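# Stand a closed gift box upright and open its lid

## Task

A closed gift box is lying on its side on the table. Turn it so it rests on its bottom, then swing its lid open until the lid is roughly upright or tilted past upright. Concealed magnets keep the lid's front flap closed, so it must be pulled free.

## Robot and tools

Robot: two six-joint arms, left_arm and right_arm, over one table. left_arm's base sits near (+0.058, +0.382, 0) m and right_arm's near (+0.046, -0.405, 0) m in the scene frame. right_arm carries a right hand and left_arm a mirror-image left hand. Each hand has index, middle and ring fingers plus a thumb, driven by sixteen motors. A fixed mast beside the wrist on the palm side can strike things.

Frames. Scene frame: origin at table-top height midway between the nominal bases, +z up, +x out over the table, left_arm toward +y (image sides do not follow these names). Reported hand poses and velocities are in each arm's own base frame. Motion offsets you send are along the current Hand target's own axes. Hand-point axes on the right hand: +z runs along the straightened fingers toward their tips, +y points out of the palm face, +x crosses the palm away from the thumb; on the left hand +x points toward the thumb. The hand point sits just past the index/middle knuckles, out from the palm.

A row is 48 numbers, each in [-1, 1], always covering both arms: left dx, dy, dz, rx, ry, rz; then left hand motors index_mcp, index_abd, index_pip, index_dip, thumb_cmc, thumb_axl, thumb_mcp, thumb_ipl, middle_mcp, middle_abd, middle_pip, middle_dip, ring_mcp, ring_abd, ring_pip, ring_dip; then left current_limit, speed; then the same 24 for the right arm. The six pose numbers are an offset (not a pose) from the arm's Hand target at the start of that action, in that target's axes; 1.0 equals 0.6 m or 180 degrees, and rx, ry, rz form one rotation vector. Sending six zeros re-requests the present Hand target. Motor numbers are absolute goal angles scaled between each hinge's two stops; a zero is a real goal, so to leave a hand alone repeat its hand_goal, hand_current_limit and hand_speed. Straight settings: _mcp -0.75, _abd 0.00, _pip -0.58, _dip -0.70, thumb_cmc -0.71, thumb_axl -0.68, thumb_mcp -0.23, thumb_ipl -0.17; toward +1 the fingers curl toward the palm and thumb_cmc brings the thumb in front of the palm. current_limit maps -1..+1 onto 0..550 mA (floor 11 mA); speed sets the hinge rate to (speed + 1)/2 of 8.5 rad/s. They begin at +0.4 and -0.6 and persist until changed.

Tools.
- execute_actions(actions, cameras): actions is a list of actions, each a list of 1 to 15 rows, one row per 1/30 s step; a short action repeats its final row. Every row of an action counts from that action's starting Hand target, so repeating an offset moves further. cameras lists names to return, ["all"] for every one; an empty actions list returns images and the full state.
- move(target, speed, blend, stop_force, zero, blocking, cameras): target is one 48-number row or a list of up to 15 rows; every row is an offset from the same starting Hand targets. Straight-line paths, at most 10 s in total. speed in m/s, 0.002 to 3.6, default 0.25 (turn rate twice that in rad/s); one value or one per target. blend in metres rounds corners in a list; 0 stops at each. stop_force in N, 3 to 120, ends an arm's path when its wrist sensor feels that much push against the motion; not reliable for light touches, loose objects or turning hands, and it is rejected with blocking=false. zero (default true) re-zeroes the sensor before the move. It does not avoid obstacles.
- wait(seconds 0 to 10), stop() to brake a running move, zoom_image(camera, region [x0, y0, x1, y1] pixels, at most 504 each way), zero_wrist_force(arm), finished_scene(scene: current scene number) once the box stays open unaided.

Results: end_effector_position (m), end_effector_quat_wxyz, velocities, Hand target (what later offsets count from; the hand often rests a bit short of it), Joint positions and torques, Wrist force and Wrist torque in the hand-point axes plus a peak line, and per-motor hand_goal, hand_measured, hand_current_ma, hand_state (moving, goal, blocked, overload). A move adds a "move:" line: done, off_target, moving, held or fault, plus limits such as paced or held. Cameras: cam_head_left, cam_head_right, cam_high, cam_low (672x504) and fisheye cam_left_wrist, cam_right_wrist (616x616).

Cautions. The arms are stiff: aiming slightly past a solid contact can trigger a fault stop of 10 s, from about 150 N total force or a joint hitting its torque limit (wrist joints only 25.7 N m). Approach slowly, ideally with stop_force. Each step clips commanded orientation to 32 degrees from the measured one. Keep paths away from the arm's own base. A clearance check blocks arm-to-arm approaches, yet any real press between arms, including one hand gripping the other's fingers, can fail the task. A hand motor at 495 mA or more for 5 s shuts down for 10 s. Motors at 85 °C brake the arm for 30 s or more. Never let the box leave the table or drop far, avoid slams and hard shoves, and do not release it while it is moving.

Each tool is called after "Call:" as name(argument=value, ...), one argument or row to a line, values as JSON.

## Session

Call:
execute_actions(
  actions=[],
)

Scene clock: 0.00 s.
left_arm: end_effector_position=(+0.4063, +0.0850, +0.2300) hand_goal=(-0.754, +0.000, -0.576, -0.696, -0.714, -0.678, -0.226, -0.168, -0.754, +0.000, -0.576, -0.696, -0.754, +0.000, -0.576, -0.696) hand_measured=(-0.754, +0.000, -0.576, -0.696, -0.714, -0.678, -0.226, -0.168, -0.754, +0.000, -0.576, -0.696, -0.754, +0.000, -0.576, -0.696) hand_current_ma=(+0, +0, +0, +0, +0, +0, +0, +0, +0, +0, +0, +0, +0, +0, +0, +0) hand_state=(overload, goal, goal, goal, goal, goal, goal, goal, goal, goal, goal, goal, goal, goal, goal, goal) hand_current_limit=0.40 hand_speed=-0.60 end_effector_quat_wxyz=(+0.000, +0.000, +1.000, +0.000) | right_arm: end_effector_position=(+0.4063, -0.0850, +0.2300) hand_goal=(-0.754, +0.000, -0.576, -0.696, -0.714, -0.678, -0.226, -0.168, -0.754, +0.000, -0.576, -0.696, -0.754, +0.000, -0.576, -0.696) hand_measured=(-0.754, +0.000, -0.576, -0.696, -0.714, -0.678, -0.226, -0.168, -0.754, +0.000, -0.576, -0.696, -0.754, +0.000, -0.576, -0.696) hand_current_ma=(+0, +0, +0, +0, +0, +0, +0, +0, +0, +0, +0, +0, +0, +0, +0, +0) hand_state=(goal, goal, goal, goal, goal, goal, goal, goal, goal, goal, goal, goal, goal, goal, goal, goal) hand_current_limit=0.40 hand_speed=-0.60 end_effector_quat_wxyz=(+0.000, +1.000, +0.000, +0.000)
Joint positions: left_arm=[3.458 -1.419 -2.042 -1.252 1.571 -1.255] | right_arm=[-0.316 -1.723 2.042 -1.89 -1.571 1.255]
Joint velocities: within noise
Joint torques (N m): no reading
Motor temperatures (°C): left_arm=[34 39 34 39 38 42] | right_arm=[34 36 34 40 44 42]
Wrist force (N): no reading
Wrist torque (N m): no reading
Wrist force, peak (N): no reading
Hand target: left_arm +0.4063, +0.0850, +0.2300; +0.000, +0.000, +1.000, +0.000 | right_arm +0.4063, -0.0850, +0.2300; +0.000, +1.000, +0.000, +0.000

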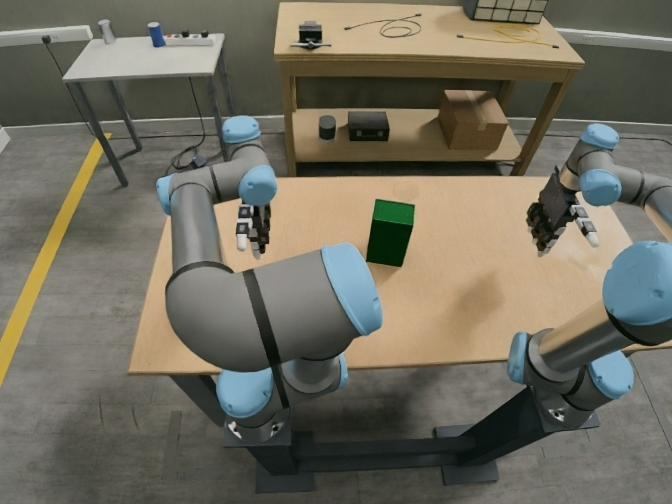

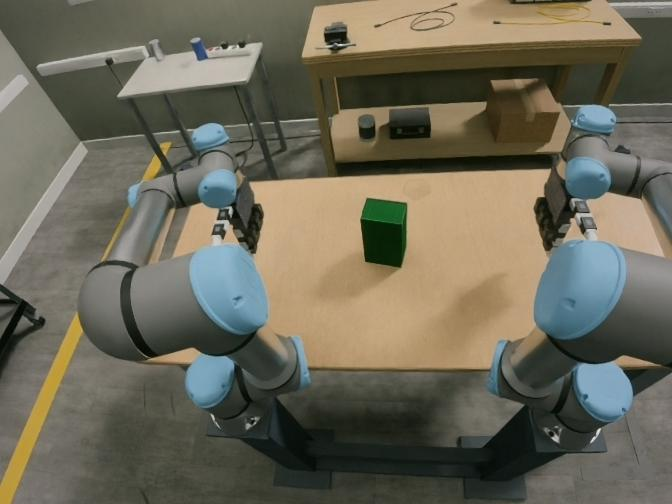

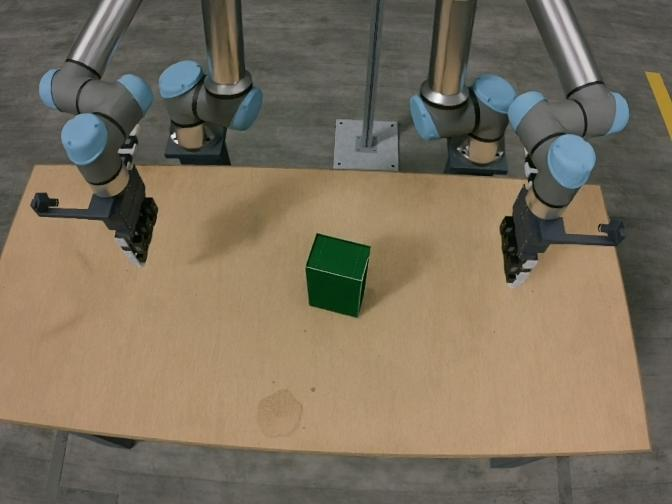

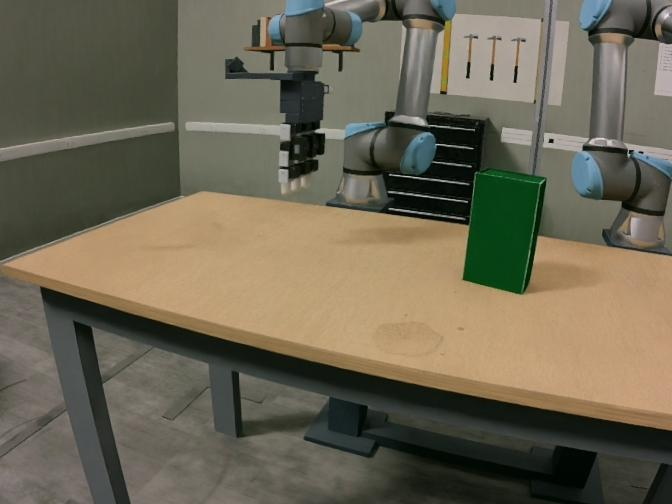

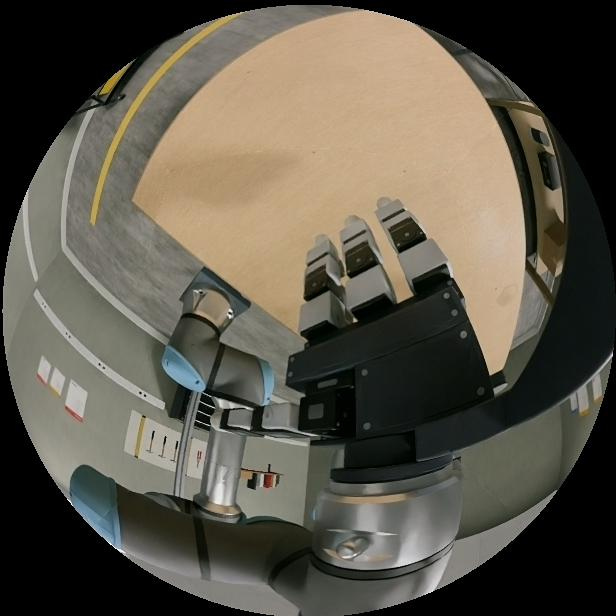

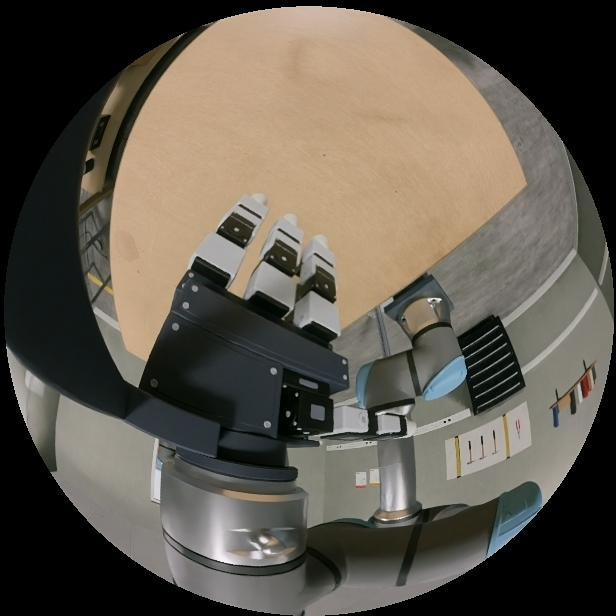

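Call:
zoom_image(
  camera="cam_high",
  region=[280, 210, 400, 330],
)

Call:
zoom_image(
  camera="cam_low",
  region=[430, 150, 590, 310],
)

Call:
zoom_image(
  camera="cam_head_left",
  region=[330, 180, 450, 290],
)

Call:
zoom_image(
  camera="cam_head_right",
  region=[330, 180, 440, 290],
)

Scaled by 4.200 from the camera's 672x504 image, which has a finer 960x720 frame.

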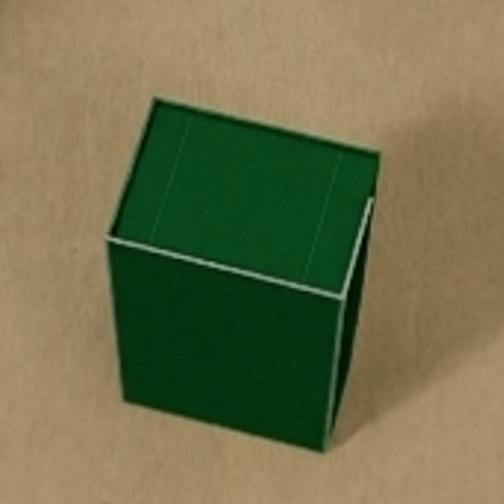

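Scaled by 3.150 from the camera's 672x504 image, which has a finer 960x720 frame.

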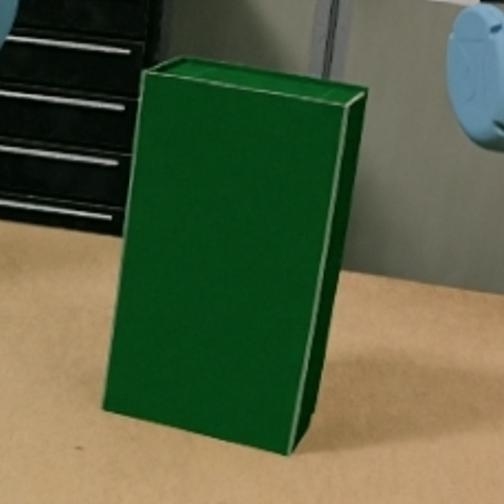

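Scaled by 4.200 from the camera's 672x504 image, which has a finer 960x720 frame.

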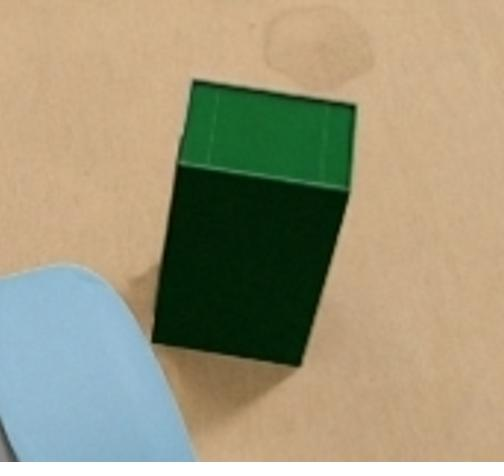

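Scaled by 4.582 from the camera's 672x504 image, which has a finer 960x720 frame.

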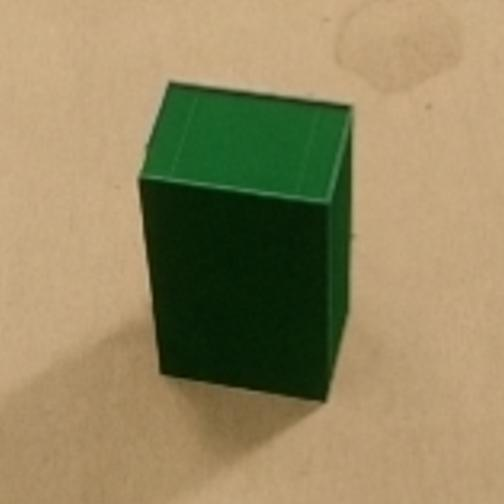

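Call:
move(
  target=[-0.172,-0.522,0.01,0,0,-0.931,-0.754,0,0.5,0.3,-0.714,-0.678,-0.226,-0.168,-0.55,0,-0.576,-0.696,-0.754,0,0.5,0.3,0.4,-0.6,0.065,-0.568,0.01,0,0,-0.938,-0.754,0,0.5,0.3,-0.714,-0.678,-0.226,-0.168,-0.55,0,-0.576,-0.696,-0.754,0,0.5,0.3,0.4,-0.6],
  speed=0.7,
  cameras=["cam_head_left","cam_head_right","cam_high","cam_low"],
)

Scene clock: 43.13 s.
left_arm: end_effector_position=(+0.5095, -0.2282, +0.2240) hand_goal=(-0.754, +0.000, +0.500, +0.300, -0.714, -0.678, -0.226, -0.168, -0.550, +0.000, -0.576, -0.696, -0.754, +0.000, +0.500, +0.300) hand_measured=(-0.754, +0.000, +0.494, +0.296, -0.714, -0.678, -0.224, -0.168, -0.554, +0.000, -0.576, -0.696, -0.754, +0.000, +0.494, +0.296) hand_current_ma=(+0, +0, -9, -4, +0, +1, +2, +0, -4, +0, +0, +0, +1, +0, -8, -4) hand_state=(overload, goal, goal, goal, goal, goal, goal, goal, goal, goal, goal, goal, goal, goal, goal, goal) hand_current_limit=0.40 hand_speed=-0.60 end_effector_quat_wxyz=(+0.000, +0.994, -0.108, +0.000) | right_arm: end_effector_position=(+0.4453, +0.2558, +0.2240) hand_goal=(-0.754, +0.000, +0.500, +0.300, -0.714, -0.678, -0.226, -0.168, -0.550, +0.000, -0.576, -0.696, -0.754, +0.000, +0.500, +0.300) hand_measured=(-0.754, +0.000, +0.492, +0.298, -0.714, -0.678, -0.224, -0.168, -0.554, +0.000, -0.576, -0.696, -0.754, +0.000, +0.494, +0.298) hand_current_ma=(+0, +0, -1, +0, +0, +0, +0, +0, +0, +0, +0, +0, +0, +0, -1, +0) hand_state=(goal, goal, goal, goal, goal, goal, goal, goal, goal, goal, goal, goal, goal, goal, goal, goal) hand_current_limit=0.40 hand_speed=-0.60 end_effector_quat_wxyz=(+0.000, +0.097, +0.995, +0.000)
Joint positions: left_arm=[3.128 -1.662 -1.824 -1.227 1.571 -4.509] | right_arm=[0.105 -1.68 2.022 -1.912 -1.571 -1.271]
Joint torques (N m): left_arm=[-14.39 35.43 23 1.47 2.13 -1.11] | right_arm=[8.93 -9.27 -29.34 -1.37 2.77 -1.58]
Wrist force (N): left_arm=[0.2 0.2 0.3] | right_arm=[-0.6 0.3 -0.1]
Wrist torque (N m): left_arm=[0.10 -0.03 0.17] | right_arm=[0.06 0.05 -0.01]
Wrist force, peak (N): left_arm=[0.9 0.5 0.3] | right_arm=[-0.8 1.0 0.1]
Hand target: left_arm +0.5095, -0.2282, +0.2240; +0.000, +0.994, -0.108, +0.000 | right_arm +0.4453, +0.2558, +0.2240; +0.000, +0.097, +0.995, +0.000
Off the commanded pose: left_arm 0.000 m, 0 deg | right_arm 0.000 m, 0 deg.
move: done
Images, in order (width x height): cam_head_left 672x504, cam_head_right 672x504, cam_high 672x504, cam_low 672x504.

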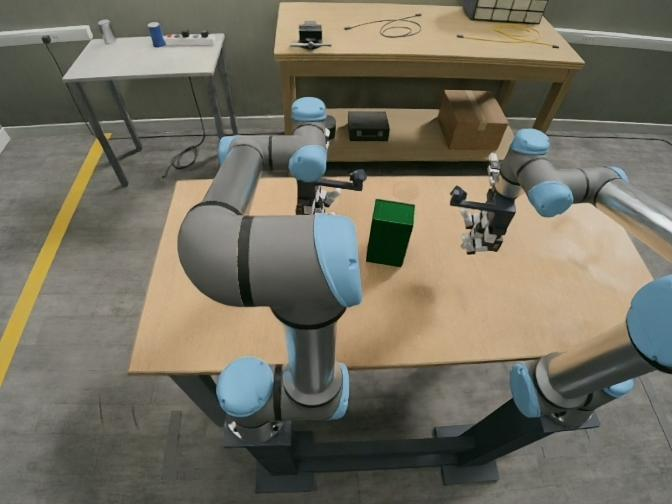

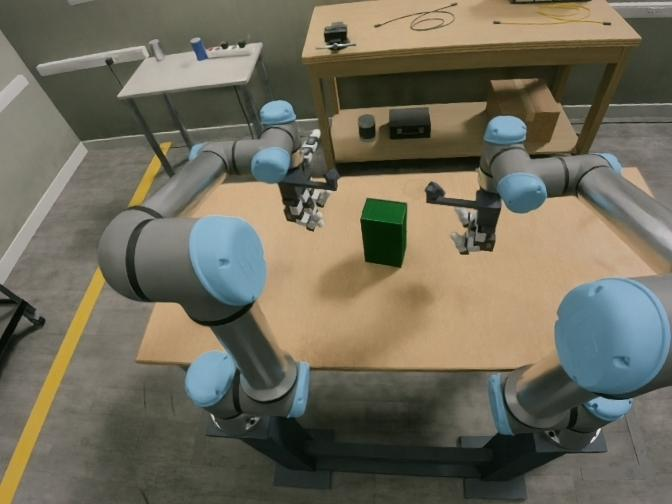

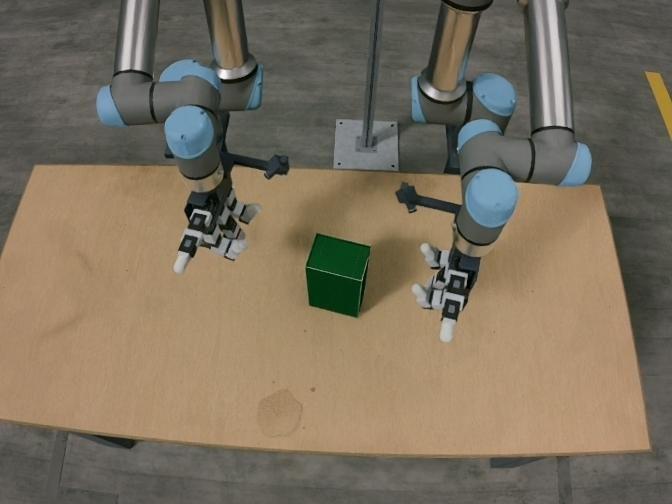

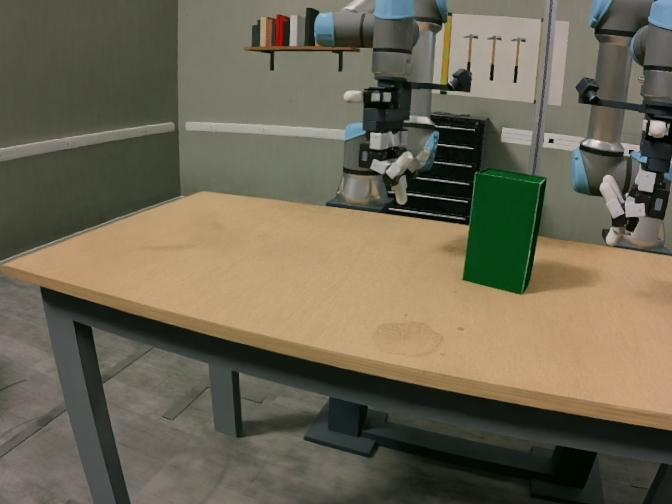

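Call:
move(
  target=[
    [0,0.133,0,0,0,0,-0.754,0,0.5,0.3,-0.714,-0.678,-0.226,-0.168,-0.55,0,-0.576,-0.696,-0.754,0,0.5,0.3,0.4,-0.6,0,0.133,0,0,0,0,-0.754,0,0.5,0.3,-0.714,-0.678,-0.226,-0.168,-0.55,0,-0.576,-0.696,-0.754,0,0.5,0.3,0.4,-0.6],
    [0,0.133,0,0,0,0,-0.754,0,0.5,0.3,-0.714,-0.678,-0.226,-0.168,-0.25,0,-0.576,-0.696,-0.754,0,0.5,0.3,0.4,-0.8,0,0.133,0,0,0,0,-0.754,0,0.5,0.3,-0.714,-0.678,-0.226,-0.168,-0.25,0,-0.576,-0.696,-0.754,0,0.5,0.3,0.4,-0.8],
  ],
  speed=0.25,
  cameras=["cam_head_left","cam_head_right","cam_high","cam_low"],
)

Call:
zoom_image(
  camera="cam_high",
  region=[260, 190, 420, 350],
)

Call:
zoom_image(
  camera="cam_low",
  region=[400, 100, 600, 300],
)

Scene clock: 51.90 s.
left_arm: end_effector_position=(+0.4923, -0.3061, +0.2240) hand_goal=(-0.754, +0.000, +0.500, +0.300, -0.714, -0.678, -0.226, -0.168, -0.250, +0.000, -0.576, -0.696, -0.754, +0.000, +0.500, +0.300) hand_measured=(-0.754, +0.000, +0.494, +0.296, -0.714, -0.678, -0.224, -0.168, -0.272, +0.000, -0.580, -0.696, -0.754, +0.000, +0.494, +0.296) hand_current_ma=(+0, +0, -9, -4, +0, +1, +2, +0, -47, +0, -3, -1, +0, +0, -8, -4) hand_state=(overload, goal, goal, goal, goal, goal, goal, goal, blocked, goal, goal, goal, goal, goal, goal, goal) hand_current_limit=0.40 hand_speed=-0.80 end_effector_quat_wxyz=(+0.000, +0.994, -0.108, +0.000) | right_arm: end_effector_position=(+0.4607, +0.3341, +0.2240) hand_goal=(-0.754, +0.000, +0.500, +0.300, -0.714, -0.678, -0.226, -0.168, -0.250, +0.000, -0.576, -0.696, -0.754, +0.000, +0.500, +0.300) hand_measured=(-0.754, +0.000, +0.492, +0.298, -0.714, -0.678, -0.224, -0.168, -0.262, +0.000, -0.576, -0.696, -0.754, +0.000, +0.494, +0.298) hand_current_ma=(+0, +0, -1, +0, +0, +0, +0, +0, -4, +0, +0, +0, +0, +0, -1, +0) hand_state=(goal, goal, goal, goal, goal, goal, goal, goal, goal, goal, goal, goal, goal, goal, goal, goal) hand_current_limit=0.40 hand_speed=-0.80 end_effector_quat_wxyz=(+0.000, +0.097, +0.995, +0.000)
Joint positions: left_arm=[2.973 -1.686 -1.797 -1.23 1.571 -4.664] | right_arm=[0.27 -1.556 1.904 -1.919 -1.571 -1.106]
Joint torques (N m): left_arm=[-14.19 23.59 30.28 1.73 1.73 -1.27] | right_arm=[9.04 -13.88 -29.43 -1.34 -2.7 1.98]
Wrist force (N): left_arm=[0.3 0.1 0.2] | right_arm=[0.0 0.3 0.0]
Wrist torque (N m): left_arm=[0.18 -0.03 0.19] | right_arm=[0.09 -0.05 -0.08]
Wrist force, peak (N): left_arm=[0.2 1.4 0.0] | right_arm=[-0.1 1.6 -0.3]
Hand target: left_arm +0.4923, -0.3061, +0.2240; +0.000, +0.994, -0.108, +0.000 | right_arm +0.4607, +0.3341, +0.2240; +0.000, +0.097, +0.995, +0.000
Off the commanded pose: left_arm 0.000 m, 0 deg | right_arm 0.000 m, 0 deg.
move: done
Images, in order (width x height): cam_head_left 672x504, cam_head_right 672x504, cam_high 672x504, cam_low 672x504.

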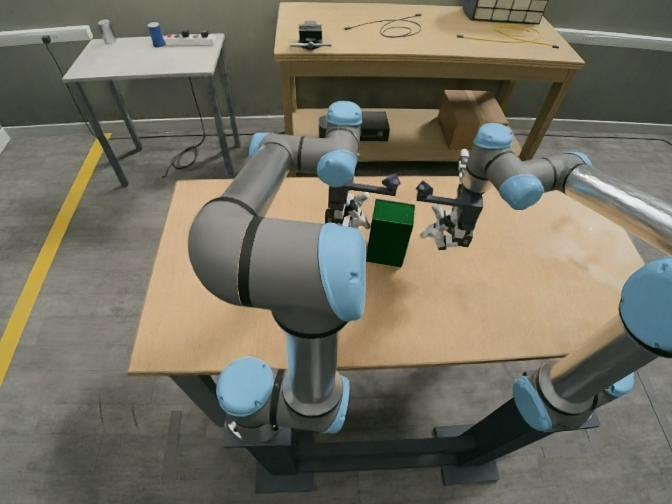

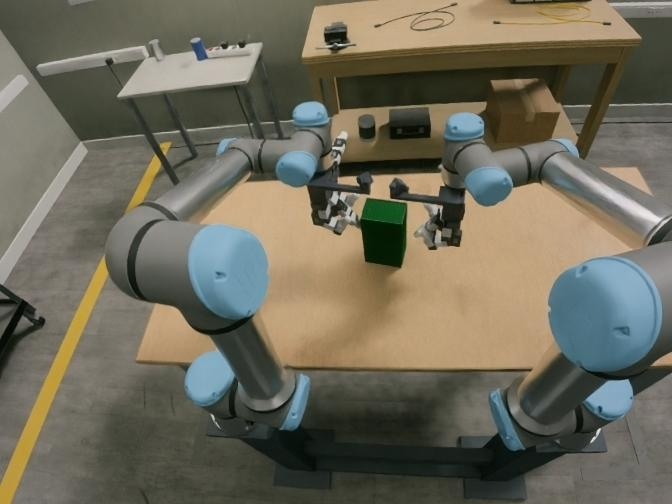

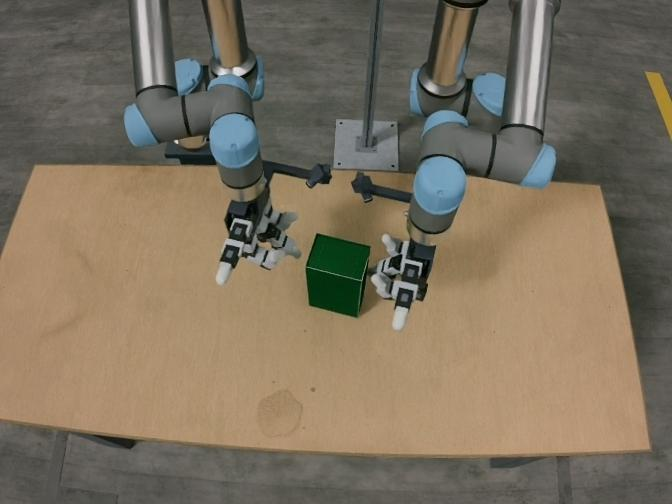

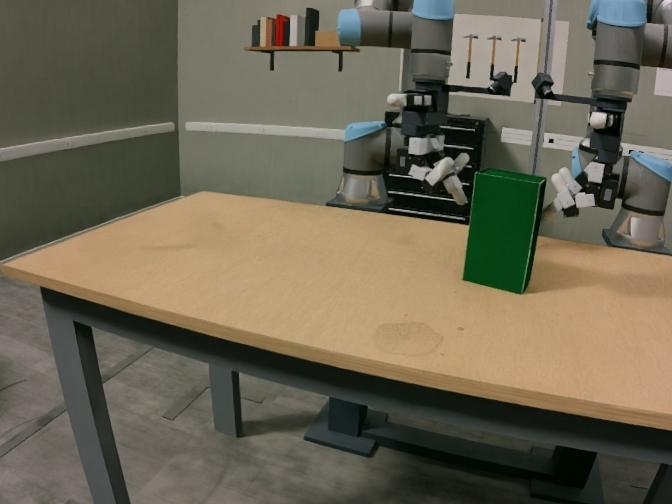

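Scaled by 3.150 from the camera's 672x504 image, which has a finer 960x720 frame.

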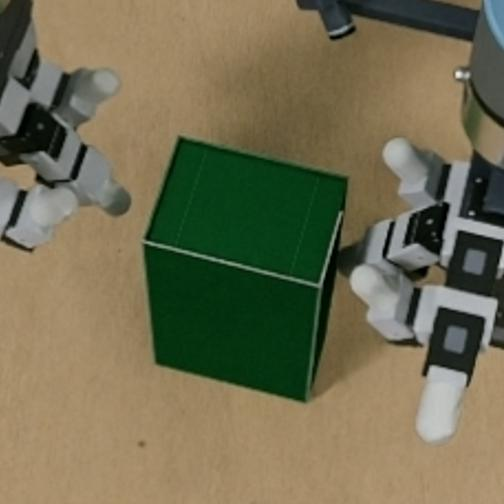

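Scaled by 2.520 from the camera's 672x504 image, which has a finer 960x720 frame.

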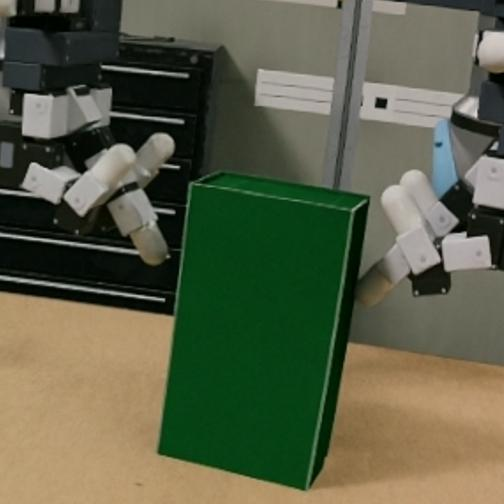

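Call:
move(
  target=[
    [0,0,0,0,0,0,-0.754,0,0.5,0.3,-0.714,-0.678,-0.226,-0.168,-0.25,0,-0.576,-0.696,-0.754,0,0.5,0.3,0.4,-0.8,-0.015,0.023,0.013,0,0,0,-0.754,0,0.5,0.3,-0.714,-0.678,-0.226,-0.168,-0.25,0,-0.576,-0.696,-0.754,0,0.5,0.3,0.4,-0.9],
    [0,0,0,0,0,0,-0.754,0,0.5,0.3,-0.714,-0.678,-0.226,-0.168,-0.25,0,-0.576,-0.696,-0.754,0,0.5,0.3,0.4,-0.9,-0.015,0.023,0.013,0,0,0,-0.754,0,0.5,0.3,-0.714,-0.678,-0.226,-0.168,-0.05,0,-0.576,-0.696,-0.754,0,0.5,0.3,0.4,-0.9],
  ],
  cameras=["cam_high","cam_low"],
)

Call:
zoom_image(
  camera="cam_high",
  region=[260, 190, 420, 350],
)

Call:
zoom_image(
  camera="cam_low",
  region=[400, 100, 600, 300],
)

Scene clock: 60.57 s.
left_arm: end_effector_position=(+0.4923, -0.3061, +0.2240) hand_goal=(-0.754, +0.000, +0.500, +0.300, -0.714, -0.678, -0.226, -0.168, -0.250, +0.000, -0.576, -0.696, -0.754, +0.000, +0.500, +0.300) hand_measured=(-0.754, +0.000, +0.494, +0.296, -0.714, -0.678, -0.224, -0.168, -0.272, +0.000, -0.580, -0.696, -0.754, +0.000, +0.494, +0.296) hand_current_ma=(+0, +0, -9, -4, +0, +1, +2, +0, -47, +0, -5, -1, +0, +0, -8, -4) hand_state=(overload, goal, goal, goal, goal, goal, goal, goal, blocked, goal, goal, goal, goal, goal, goal, goal) hand_current_limit=0.40 hand_speed=-0.90 end_effector_quat_wxyz=(+0.000, +0.994, -0.108, +0.000) | right_arm: end_effector_position=(+0.4722, +0.3459, +0.2162) hand_goal=(-0.754, +0.000, +0.500, +0.300, -0.714, -0.678, -0.226, -0.168, -0.050, +0.000, -0.576, -0.696, -0.754, +0.000, +0.500, +0.300) hand_measured=(-0.754, +0.000, +0.492, +0.298, -0.714, -0.678, -0.224, -0.168, -0.134, +0.000, -0.598, -0.704, -0.754, +0.000, +0.494, +0.298) hand_current_ma=(+0, +0, -1, +0, +0, +0, +0, +0, -146, +0, -11, -2, +0, +0, -1, +0) hand_state=(goal, goal, goal, goal, goal, goal, goal, goal, blocked, goal, blocked, goal, goal, goal, goal, goal) hand_current_limit=0.40 hand_speed=-0.90 end_effector_quat_wxyz=(+0.000, +0.097, +0.995, +0.000)
Joint positions: left_arm=[2.973 -1.686 -1.797 -1.23 1.571 -4.664] | right_arm=[0.287 -1.51 1.878 -1.938 -1.571 -1.089]
Joint torques (N m): left_arm=[-14.36 27.25 29.5 3.1 -1.49 -1.14] | right_arm=[9.07 -17.15 -29.71 -4.28 -0.85 1.84]
Wrist force (N): left_arm=[0.4 -0.7 -0.3] | right_arm=[-0.3 -1.0 0.3]
Wrist torque (N m): left_arm=[0.22 -0.06 0.22] | right_arm=[0.22 -0.02 -0.13]
Wrist force, peak (N): left_arm=[0.5 -1.0 -0.4] | right_arm=[-0.3 -1.0 0.9]
Hand target: left_arm +0.4923, -0.3061, +0.2240; +0.000, +0.994, -0.108, +0.000 | right_arm +0.4722, +0.3459, +0.2162; +0.000, +0.097, +0.995, +0.000
Off the commanded pose: left_arm 0.000 m, 0 deg | right_arm 0.000 m, 0 deg.
move: done
Images, in order (width x height): cam_high 672x504, cam_low 672x504.

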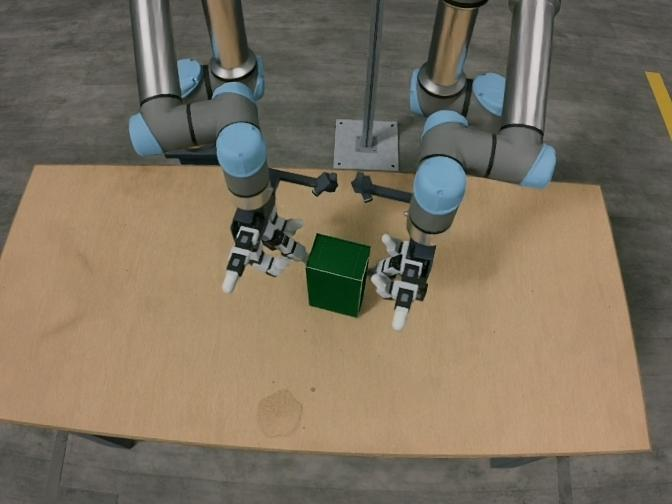

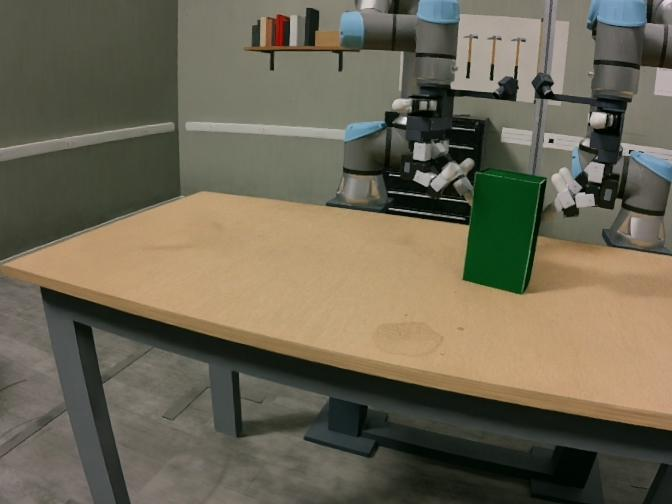

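Scaled by 3.150 from the camera's 672x504 image, which has a finer 960x720 frame.

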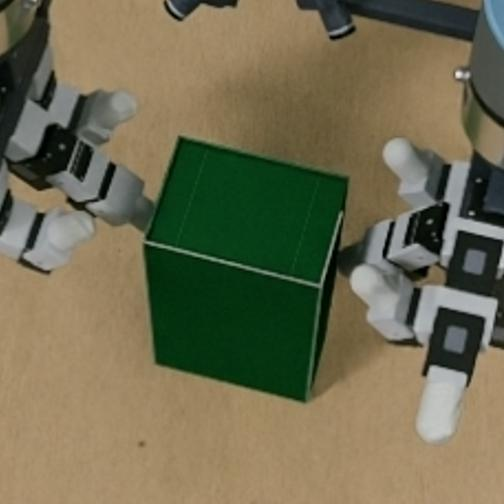

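Scaled by 2.520 from the camera's 672x504 image, which has a finer 960x720 frame.

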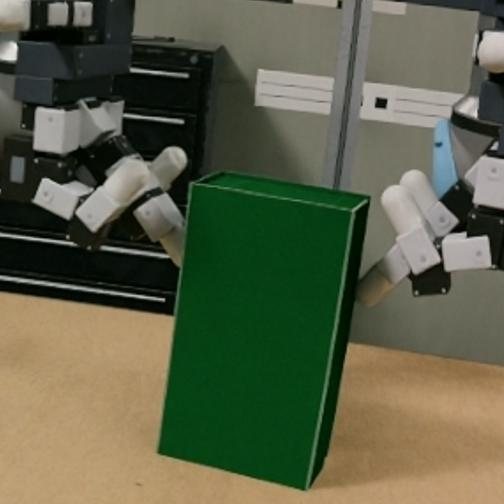

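Call:
move(
  target=[0,0,0,0,0,0,-0.754,0,0.5,0.3,-0.714,-0.678,-0.226,-0.168,-0.05,0,-0.576,-0.696,-0.754,0,0.5,0.3,0.6,-0.9,0,0,0,0,0,0,-0.754,0,0.5,0.3,-0.714,-0.678,-0.226,-0.168,0.14,0,-0.576,-0.696,-0.754,0,0.5,0.3,0.4,-0.9],
)

Call:
move(
  target=[
    [-0.058,0,-0.0083,0,0,0,-0.754,0,0.5,0.3,-0.714,-0.678,-0.226,-0.168,-0.05,0,-0.576,-0.696,-0.754,0,0.5,0.3,0.6,-0.9,0.058,0,-0.0083,0,0,0,-0.754,0,0.5,0.3,-0.714,-0.678,-0.226,-0.168,0.14,0,-0.576,-0.696,-0.754,0,0.5,0.3,0.4,-0.9],
    [-0.102,0,-0.0067,0,0,0,-0.754,0,0.5,0.3,-0.714,-0.678,-0.226,-0.168,-0.05,0,-0.576,-0.696,-0.754,0,0.5,0.3,0.6,-0.9,0.102,0,-0.0067,0,0,0,-0.754,0,0.5,0.3,-0.714,-0.678,-0.226,-0.168,0.14,0,-0.576,-0.696,-0.754,0,0.5,0.3,0.4,-0.9],
  ],
  speed=0.08,
  blend=0.01,
  cameras=["cam_high","cam_low","cam_head_left"],
)

Scene clock: 71.40 s.
left_arm: end_effector_position=(+0.4923, -0.3061, +0.2240) hand_goal=(-0.754, +0.000, +0.500, +0.300, -0.714, -0.678, -0.226, -0.168, -0.050, +0.000, -0.576, -0.696, -0.754, +0.000, +0.500, +0.300) hand_measured=(-0.754, +0.000, +0.494, +0.296, -0.714, -0.678, -0.224, -0.168, -0.244, +0.000, -0.608, -0.714, -0.754, +0.000, +0.494, +0.296) hand_current_ma=(+0, +0, -9, -4, +0, +1, +2, +0, -440, +0, -67, -35, +0, +0, -8, -4) hand_state=(overload, goal, goal, goal, goal, goal, goal, goal, blocked, goal, blocked, goal, goal, goal, goal, goal) hand_current_limit=0.60 hand_speed=-0.90 end_effector_quat_wxyz=(+0.000, +0.994, -0.108, +0.000) | right_arm: end_effector_position=(+0.4722, +0.3459, +0.2162) hand_goal=(-0.754, +0.000, +0.500, +0.300, -0.714, -0.678, -0.226, -0.168, +0.140, +0.000, -0.576, -0.696, -0.754, +0.000, +0.500, +0.300) hand_measured=(-0.754, +0.000, +0.492, +0.298, -0.714, -0.678, -0.224, -0.168, -0.118, +0.000, -0.618, -0.712, -0.754, +0.000, +0.494, +0.298) hand_current_ma=(+0, +0, -1, +0, +0, +0, +0, +0, -385, +0, -35, -7, +0, +0, -1, +0) hand_state=(goal, goal, goal, goal, goal, goal, goal, goal, blocked, goal, blocked, goal, goal, goal, goal, goal) hand_current_limit=0.40 hand_speed=-0.90 end_effector_quat_wxyz=(+0.000, +0.097, +0.995, +0.000)
Joint positions: left_arm=[2.973 -1.686 -1.797 -1.23 1.571 -4.664] | right_arm=[0.287 -1.51 1.878 -1.938 -1.571 -1.089]
Joint torques (N m): left_arm=[-14.6 29.82 24.78 3.09 -1.27 -1.22] | right_arm=[8.4 -20.84 -30.95 -4.36 -0.82 1.81]
Wrist force (N): left_arm=[0.5 -2.9 -0.1] | right_arm=[-0.6 -3.3 0.5]
Wrist torque (N m): left_arm=[0.41 -0.06 0.28] | right_arm=[0.26 -0.03 -0.18]
Wrist force, peak (N): left_arm=[0.3 -3.2 0.1] | right_arm=[-0.5 -3.3 0.5]
Hand target: left_arm +0.4923, -0.3061, +0.2240; +0.000, +0.994, -0.108, +0.000 | right_arm +0.4722, +0.3459, +0.2162; +0.000, +0.097, +0.995, +0.000
Off the commanded pose: left_arm 0.000 m, 0 deg | right_arm 0.000 m, 0 deg.
move: done

Scene clock: 72.73 s.
left_arm: end_effector_position=(+0.4327, -0.2930, +0.2280) hand_goal=(-0.754, +0.000, +0.500, +0.300, -0.714, -0.678, -0.226, -0.168, -0.050, +0.000, -0.576, -0.696, -0.754, +0.000, +0.500, +0.300) hand_measured=(-0.754, +0.000, +0.494, +0.296, -0.714, -0.678, -0.224, -0.168, -0.242, +0.000, -0.612, -0.718, -0.754, +0.000, +0.494, +0.296) hand_current_ma=(+0, +0, -9, -4, +0, +1, +2, +0, -440, +0, -82, -45, +0, +0, -8, -4) hand_state=(overload, goal, goal, goal, goal, goal, goal, goal, blocked, goal, blocked, blocked, goal, goal, goal, goal) hand_current_limit=0.60 hand_speed=-0.90 end_effector_quat_wxyz=(+0.000, +0.994, -0.108, +0.000) | right_arm: end_effector_position=(+0.4123, +0.3577, +0.2202) hand_goal=(-0.754, +0.000, +0.500, +0.300, -0.714, -0.678, -0.226, -0.168, +0.140, +0.000, -0.576, -0.696, -0.754, +0.000, +0.500, +0.300) hand_measured=(-0.754, +0.000, +0.492, +0.298, -0.714, -0.678, -0.224, -0.168, -0.112, -0.004, -0.622, -0.714, -0.754, +0.000, +0.494, +0.298) hand_current_ma=(+0, +0, -1, +0, +0, +0, +0, +0, -385, +0, -41, -8, +0, +0, -1, +0) hand_state=(goal, goal, goal, goal, goal, goal, goal, goal, blocked, goal, blocked, goal, goal, goal, goal, goal) hand_current_limit=0.40 hand_speed=-0.90 end_effector_quat_wxyz=(+0.000, +0.097, +0.995, +0.000)
Joint positions: left_arm=[2.98 -1.539 -1.94 -1.234 1.571 -4.657] | right_arm=[0.351 -1.619 1.976 -1.928 -1.571 -1.025]
Joint torques (N m): left_arm=[10.31 30.49 15.83 1.82 -2.39 1.38] | right_arm=[9.39 -32.44 -14.01 -1.87 2.3 1.62]
Wrist force (N): left_arm=[0.1 -2.7 1.3] | right_arm=[-0.5 -2.7 1.1]
Wrist torque (N m): left_arm=[0.28 0.00 0.01] | right_arm=[0.24 -0.03 -0.17]
Wrist force, peak (N): left_arm=[1.0 -5.6 -2.4] | right_arm=[-0.3 -6.6 -1.7]
Hand target: left_arm +0.4326, -0.2930, +0.2280; +0.000, +0.994, -0.108, +0.000 | right_arm +0.4122, +0.3577, +0.2202; +0.000, +0.097, +0.995, +0.000
Off the commanded pose: left_arm 0.000 m, 0 deg | right_arm 0.000 m, 0 deg.
move: done
Images, in order (width x height): cam_head_left 672x504, cam_high 672x504, cam_low 672x504.

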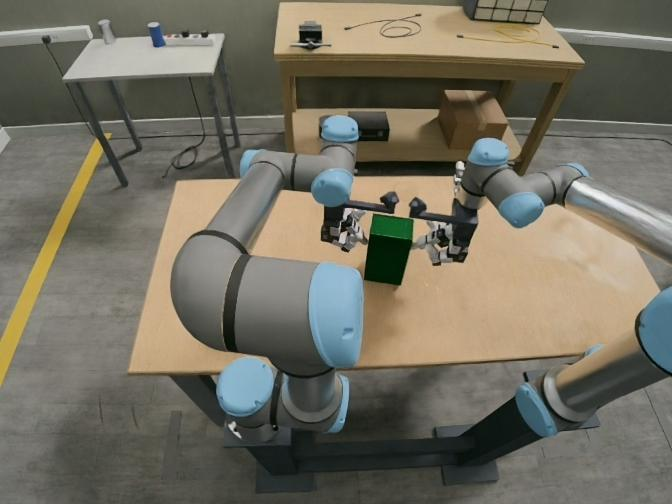

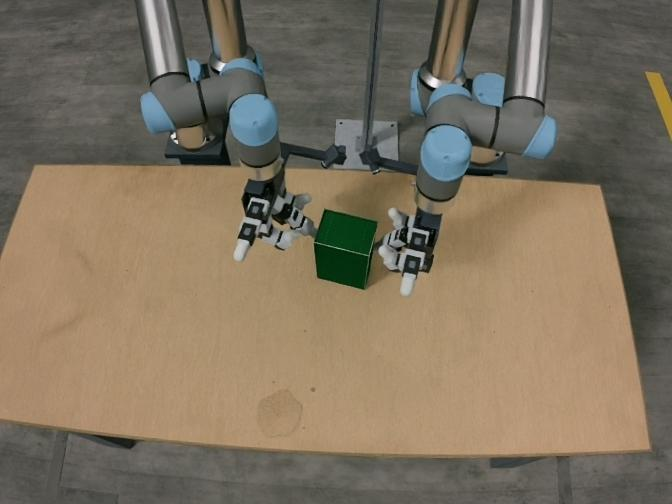

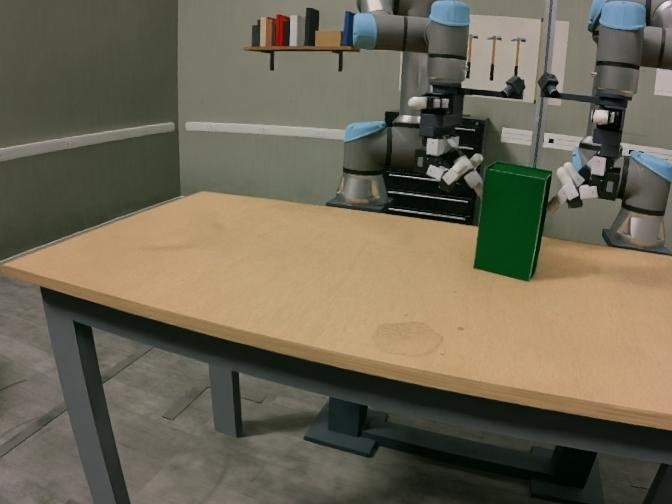

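Call:
move(
  target=[-0.072,0,-0.006,0,0.1667,0,-0.754,0,0.5,0.3,-0.714,-0.678,-0.226,-0.168,-0.05,0,-0.576,-0.696,-0.754,0,0.5,0.3,0.6,-0.9,0.072,0,-0.006,0,-0.1667,0,-0.754,0,0.5,0.3,-0.714,-0.678,-0.226,-0.168,0.14,0,-0.576,-0.696,-0.754,0,0.5,0.3,0.4,-0.9],
  speed=0.15,
  cameras=["cam_high","cam_low","cam_head_left"],
)

Scene clock: 84.23 s.
left_arm: end_effector_position=(+0.3904, -0.2837, +0.2316) hand_goal=(-0.754, +0.000, +0.500, +0.300, -0.714, -0.678, -0.226, -0.168, -0.050, +0.000, -0.576, -0.696, -0.754, +0.000, +0.500, +0.300) hand_measured=(-0.754, +0.000, +0.494, +0.296, -0.714, -0.678, -0.224, -0.168, -0.236, +0.012, -0.614, -0.720, -0.754, +0.000, +0.494, +0.296) hand_current_ma=(+0, +0, -8, -4, +0, +1, +2, +0, -440, +16, -90, -50, +0, +0, -7, -4) hand_state=(overload, goal, goal, goal, goal, goal, goal, goal, blocked, goal, blocked, blocked, goal, goal, goal, goal) hand_current_limit=0.60 hand_speed=-0.90 end_effector_quat_wxyz=(+0.028, +0.960, -0.104, +0.257) | right_arm: end_effector_position=(+0.3698, +0.3661, +0.2238) hand_goal=(-0.754, +0.000, +0.500, +0.300, -0.714, -0.678, -0.226, -0.168, +0.140, +0.000, -0.576, -0.696, -0.754, +0.000, +0.500, +0.300) hand_measured=(-0.754, +0.000, +0.494, +0.298, -0.714, -0.678, -0.224, -0.168, -0.112, +0.010, -0.626, -0.716, -0.754, +0.000, +0.494, +0.298) hand_current_ma=(+0, +0, -1, +0, +0, +0, +0, +0, -385, +2, -48, -10, +0, +0, -1, +0) hand_state=(goal, goal, goal, goal, goal, goal, goal, goal, blocked, goal, blocked, blocked, goal, goal, goal, goal) hand_current_limit=0.40 hand_speed=-0.90 end_effector_quat_wxyz=(+0.258, +0.094, +0.961, -0.025)
Joint positions: left_arm=[3.008 -1.268 -2.405 -0.517 1.529 -4.64] | right_arm=[0.59 -1.734 2.293 -2.518 -1.932 -0.858]
Joint torques (N m): left_arm=[11.26 16.45 14.65 4.56 -3.13 1.18] | right_arm=[10.21 -6.68 -14.08 -5.67 -2.5 2.33]
Wrist force (N): left_arm=[0.8 -3.1 1.1] | right_arm=[1.1 -3.7 0.9]
Wrist torque (N m): left_arm=[0.37 0.07 0.11] | right_arm=[0.27 -0.19 -0.27]
Wrist force, peak (N): left_arm=[-0.1 -4.3 -1.3] | right_arm=[0.0 -4.7 0.1]
Hand target: left_arm +0.3904, -0.2837, +0.2316; +0.028, +0.960, -0.104, +0.257 | right_arm +0.3698, +0.3661, +0.2238; +0.258, +0.094, +0.961, -0.025
Off the commanded pose: left_arm 0.000 m, 0 deg | right_arm 0.000 m, 0 deg.
move: done
Images, in order (width x height): cam_head_left 672x504, cam_high 672x504, cam_low 672x504.

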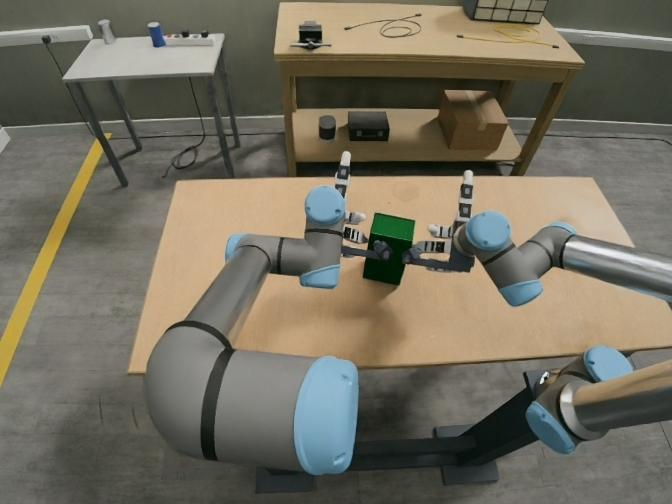

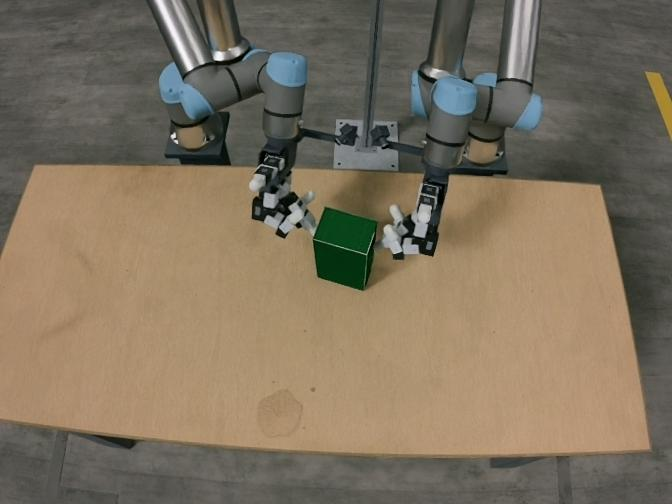

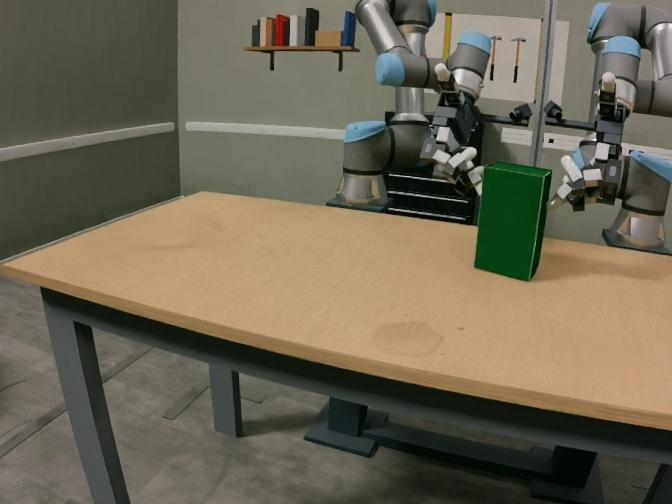

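Call:
move(
  target=[
    [-0.0067,0,0.0115,0,0,0,-0.754,0,0.5,0.3,-0.714,-0.678,-0.226,-0.168,-0.05,0,-0.576,-0.696,-0.754,0,0.5,0.3,0.6,-0.9,0.0067,0,0.0115,0,0,0,-0.754,0,0.5,0.3,-0.714,-0.678,-0.226,-0.168,0.14,0,-0.576,-0.696,-0.754,0,0.5,0.3,0.4,-0.9],
    [-0.0067,0,0.0115,0,0,0,-0.754,0,0.5,0.3,-0.714,-0.678,-0.226,-0.168,-0.45,0,-0.576,-0.696,-0.754,0,0.5,0.3,0.6,-0.85,0.0067,0,0.0115,0,0,0,-0.754,0,0.5,0.3,-0.714,-0.678,-0.226,-0.168,-0.4,0,-0.576,-0.696,-0.754,0,0.5,0.3,0.4,-0.8],
    [-0.004,0,0.0905,0,0,0,-0.754,0,0.5,0.3,-0.714,-0.678,-0.226,-0.168,-0.45,0,-0.576,-0.696,-0.754,0,0.5,0.3,0.6,-0.85,0.009,0,0.0985,0,0,0,-0.754,0,0.5,0.3,-0.714,-0.678,-0.226,-0.168,-0.4,0,-0.576,-0.696,-0.754,0,0.5,0.3,0.4,-0.8],
    [-0.004,0,0.0905,0,0,0,-0.754,0,0.5,0.3,-0.714,-0.678,-0.226,-0.168,-0.29,0,-0.576,-0.696,-0.754,0,0.5,0.3,0.6,-0.85,0.009,0,0.0985,0,0,0,-0.754,0,0.5,0.3,-0.714,-0.678,-0.226,-0.168,-0.16,0,-0.576,-0.696,-0.754,0,0.5,0.3,0.4,-0.85],
  ],
  speed=0.15,
  cameras=["cam_high","cam_low","cam_head_left","cam_head_right"],
)

Call:
zoom_image(
  camera="cam_high",
  region=[260, 170, 420, 330],
)

Call:
zoom_image(
  camera="cam_low",
  region=[400, 100, 600, 300],
)

Scene clock: 102.63 s.
left_arm: end_effector_position=(+0.4149, -0.2891, +0.1834) hand_goal=(-0.754, +0.000, +0.500, +0.300, -0.714, -0.678, -0.226, -0.168, -0.290, +0.000, -0.576, -0.696, -0.754, +0.000, +0.500, +0.300) hand_measured=(-0.754, +0.000, +0.494, +0.296, -0.714, -0.678, -0.224, -0.168, -0.300, +0.000, -0.580, -0.700, -0.754, +0.000, +0.494, +0.296) hand_current_ma=(+0, +0, -8, -4, +0, +1, +2, +0, -14, +0, -3, -3, +0, +0, -7, -4) hand_state=(overload, goal, goal, goal, goal, goal, goal, goal, goal, goal, goal, goal, goal, goal, goal, goal) hand_current_limit=0.60 hand_speed=-0.85 end_effector_quat_wxyz=(+0.028, +0.960, -0.104, +0.257) | right_arm: end_effector_position=(+0.3942, +0.3613, +0.1699) hand_goal=(-0.754, +0.000, +0.500, +0.300, -0.714, -0.678, -0.226, -0.168, -0.160, +0.000, -0.576, -0.696, -0.754, +0.000, +0.500, +0.300) hand_measured=(-0.754, +0.000, +0.494, +0.298, -0.714, -0.678, -0.224, -0.168, -0.172, +0.000, -0.580, -0.698, -0.754, +0.000, +0.494, +0.298) hand_current_ma=(+0, +0, -1, +0, +0, +0, +0, +0, -5, +0, -1, +0, +0, +0, -1, +0) hand_state=(goal, goal, goal, goal, goal, goal, goal, goal, goal, goal, goal, goal, goal, goal, goal, goal) hand_current_limit=0.40 hand_speed=-0.85 end_effector_quat_wxyz=(+0.258, +0.094, +0.961, -0.025)
Joint positions: left_arm=[3.002 -1.444 -2.433 -0.314 1.532 -4.646] | right_arm=[0.543 -1.593 2.349 -2.731 -1.914 -0.904]
Joint torques (N m): left_arm=[-14.25 7.89 27.06 4.5 2.14 -1.23] | right_arm=[-9.62 -8.55 -9.52 -4.72 2.22 -1.5]
Wrist force (N): left_arm=[1.5 -0.2 -0.1] | right_arm=[0.0 0.8 -0.3]
Wrist torque (N m): left_arm=[0.05 0.13 0.28] | right_arm=[0.18 -0.16 -0.11]
Wrist force, peak (N): left_arm=[3.4 -11.7 -9.7] | right_arm=[-0.7 -16.7 -8.3]
Hand target: left_arm +0.4149, -0.2891, +0.1834; +0.028, +0.960, -0.104, +0.257 | right_arm +0.3942, +0.3613, +0.1699; +0.258, +0.094, +0.961, -0.025
Off the commanded pose: left_arm 0.000 m, 0 deg | right_arm 0.000 m, 0 deg.
move: done
Images, in order (width x height): cam_head_left 672x504, cam_head_right 672x504, cam_high 672x504, cam_low 672x504.

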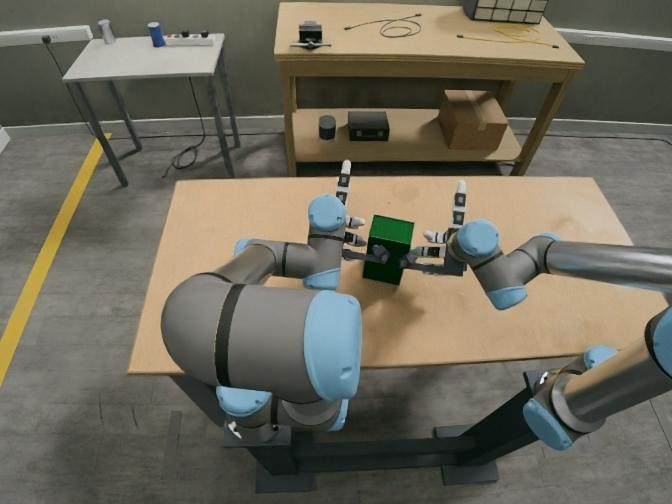

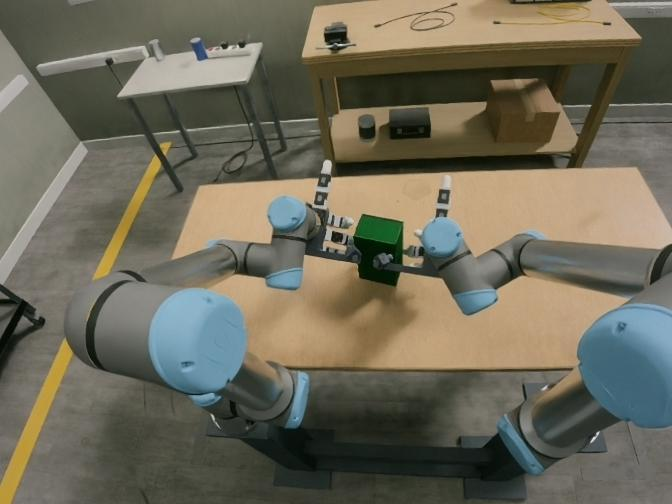

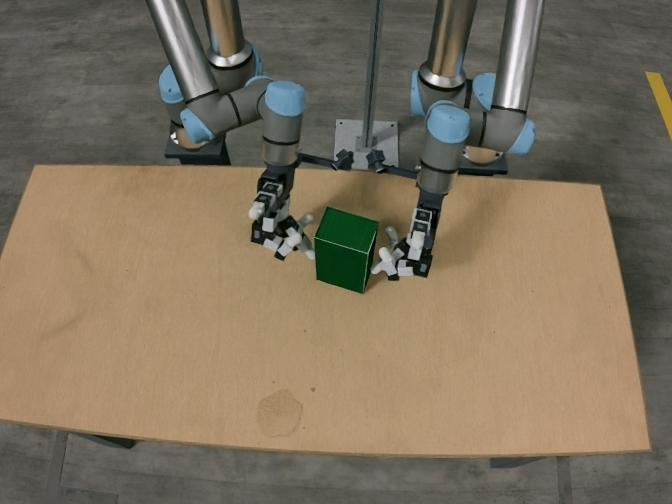

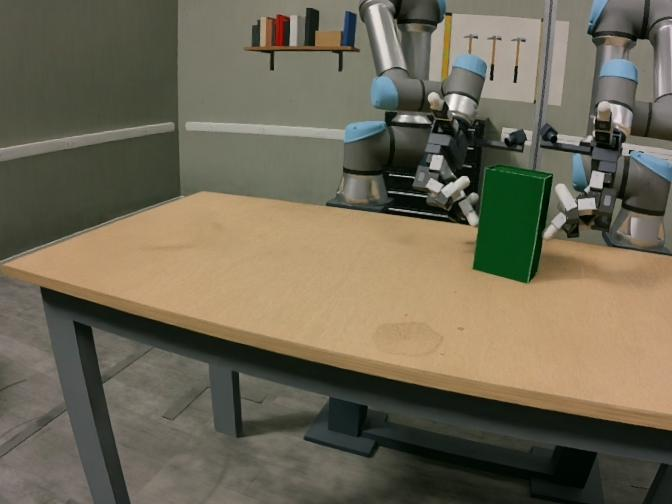

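Scaled by 3.150 from the camera's 672x504 image, which has a finer 960x720 frame.

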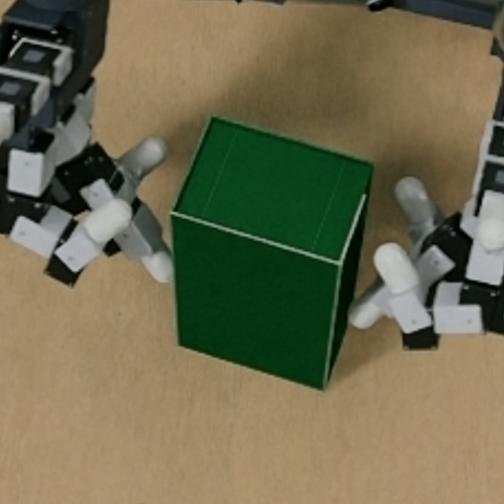

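Scaled by 2.520 from the camera's 672x504 image, which has a finer 960x720 frame.

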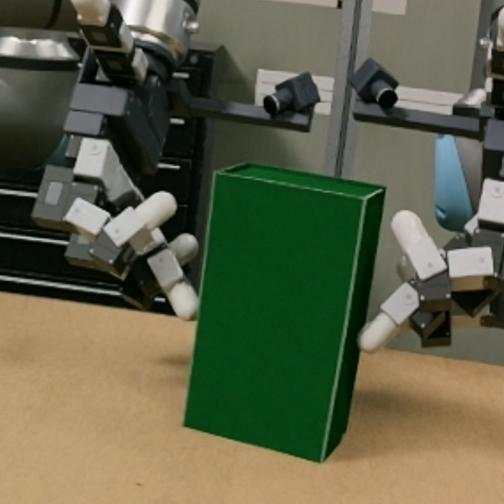

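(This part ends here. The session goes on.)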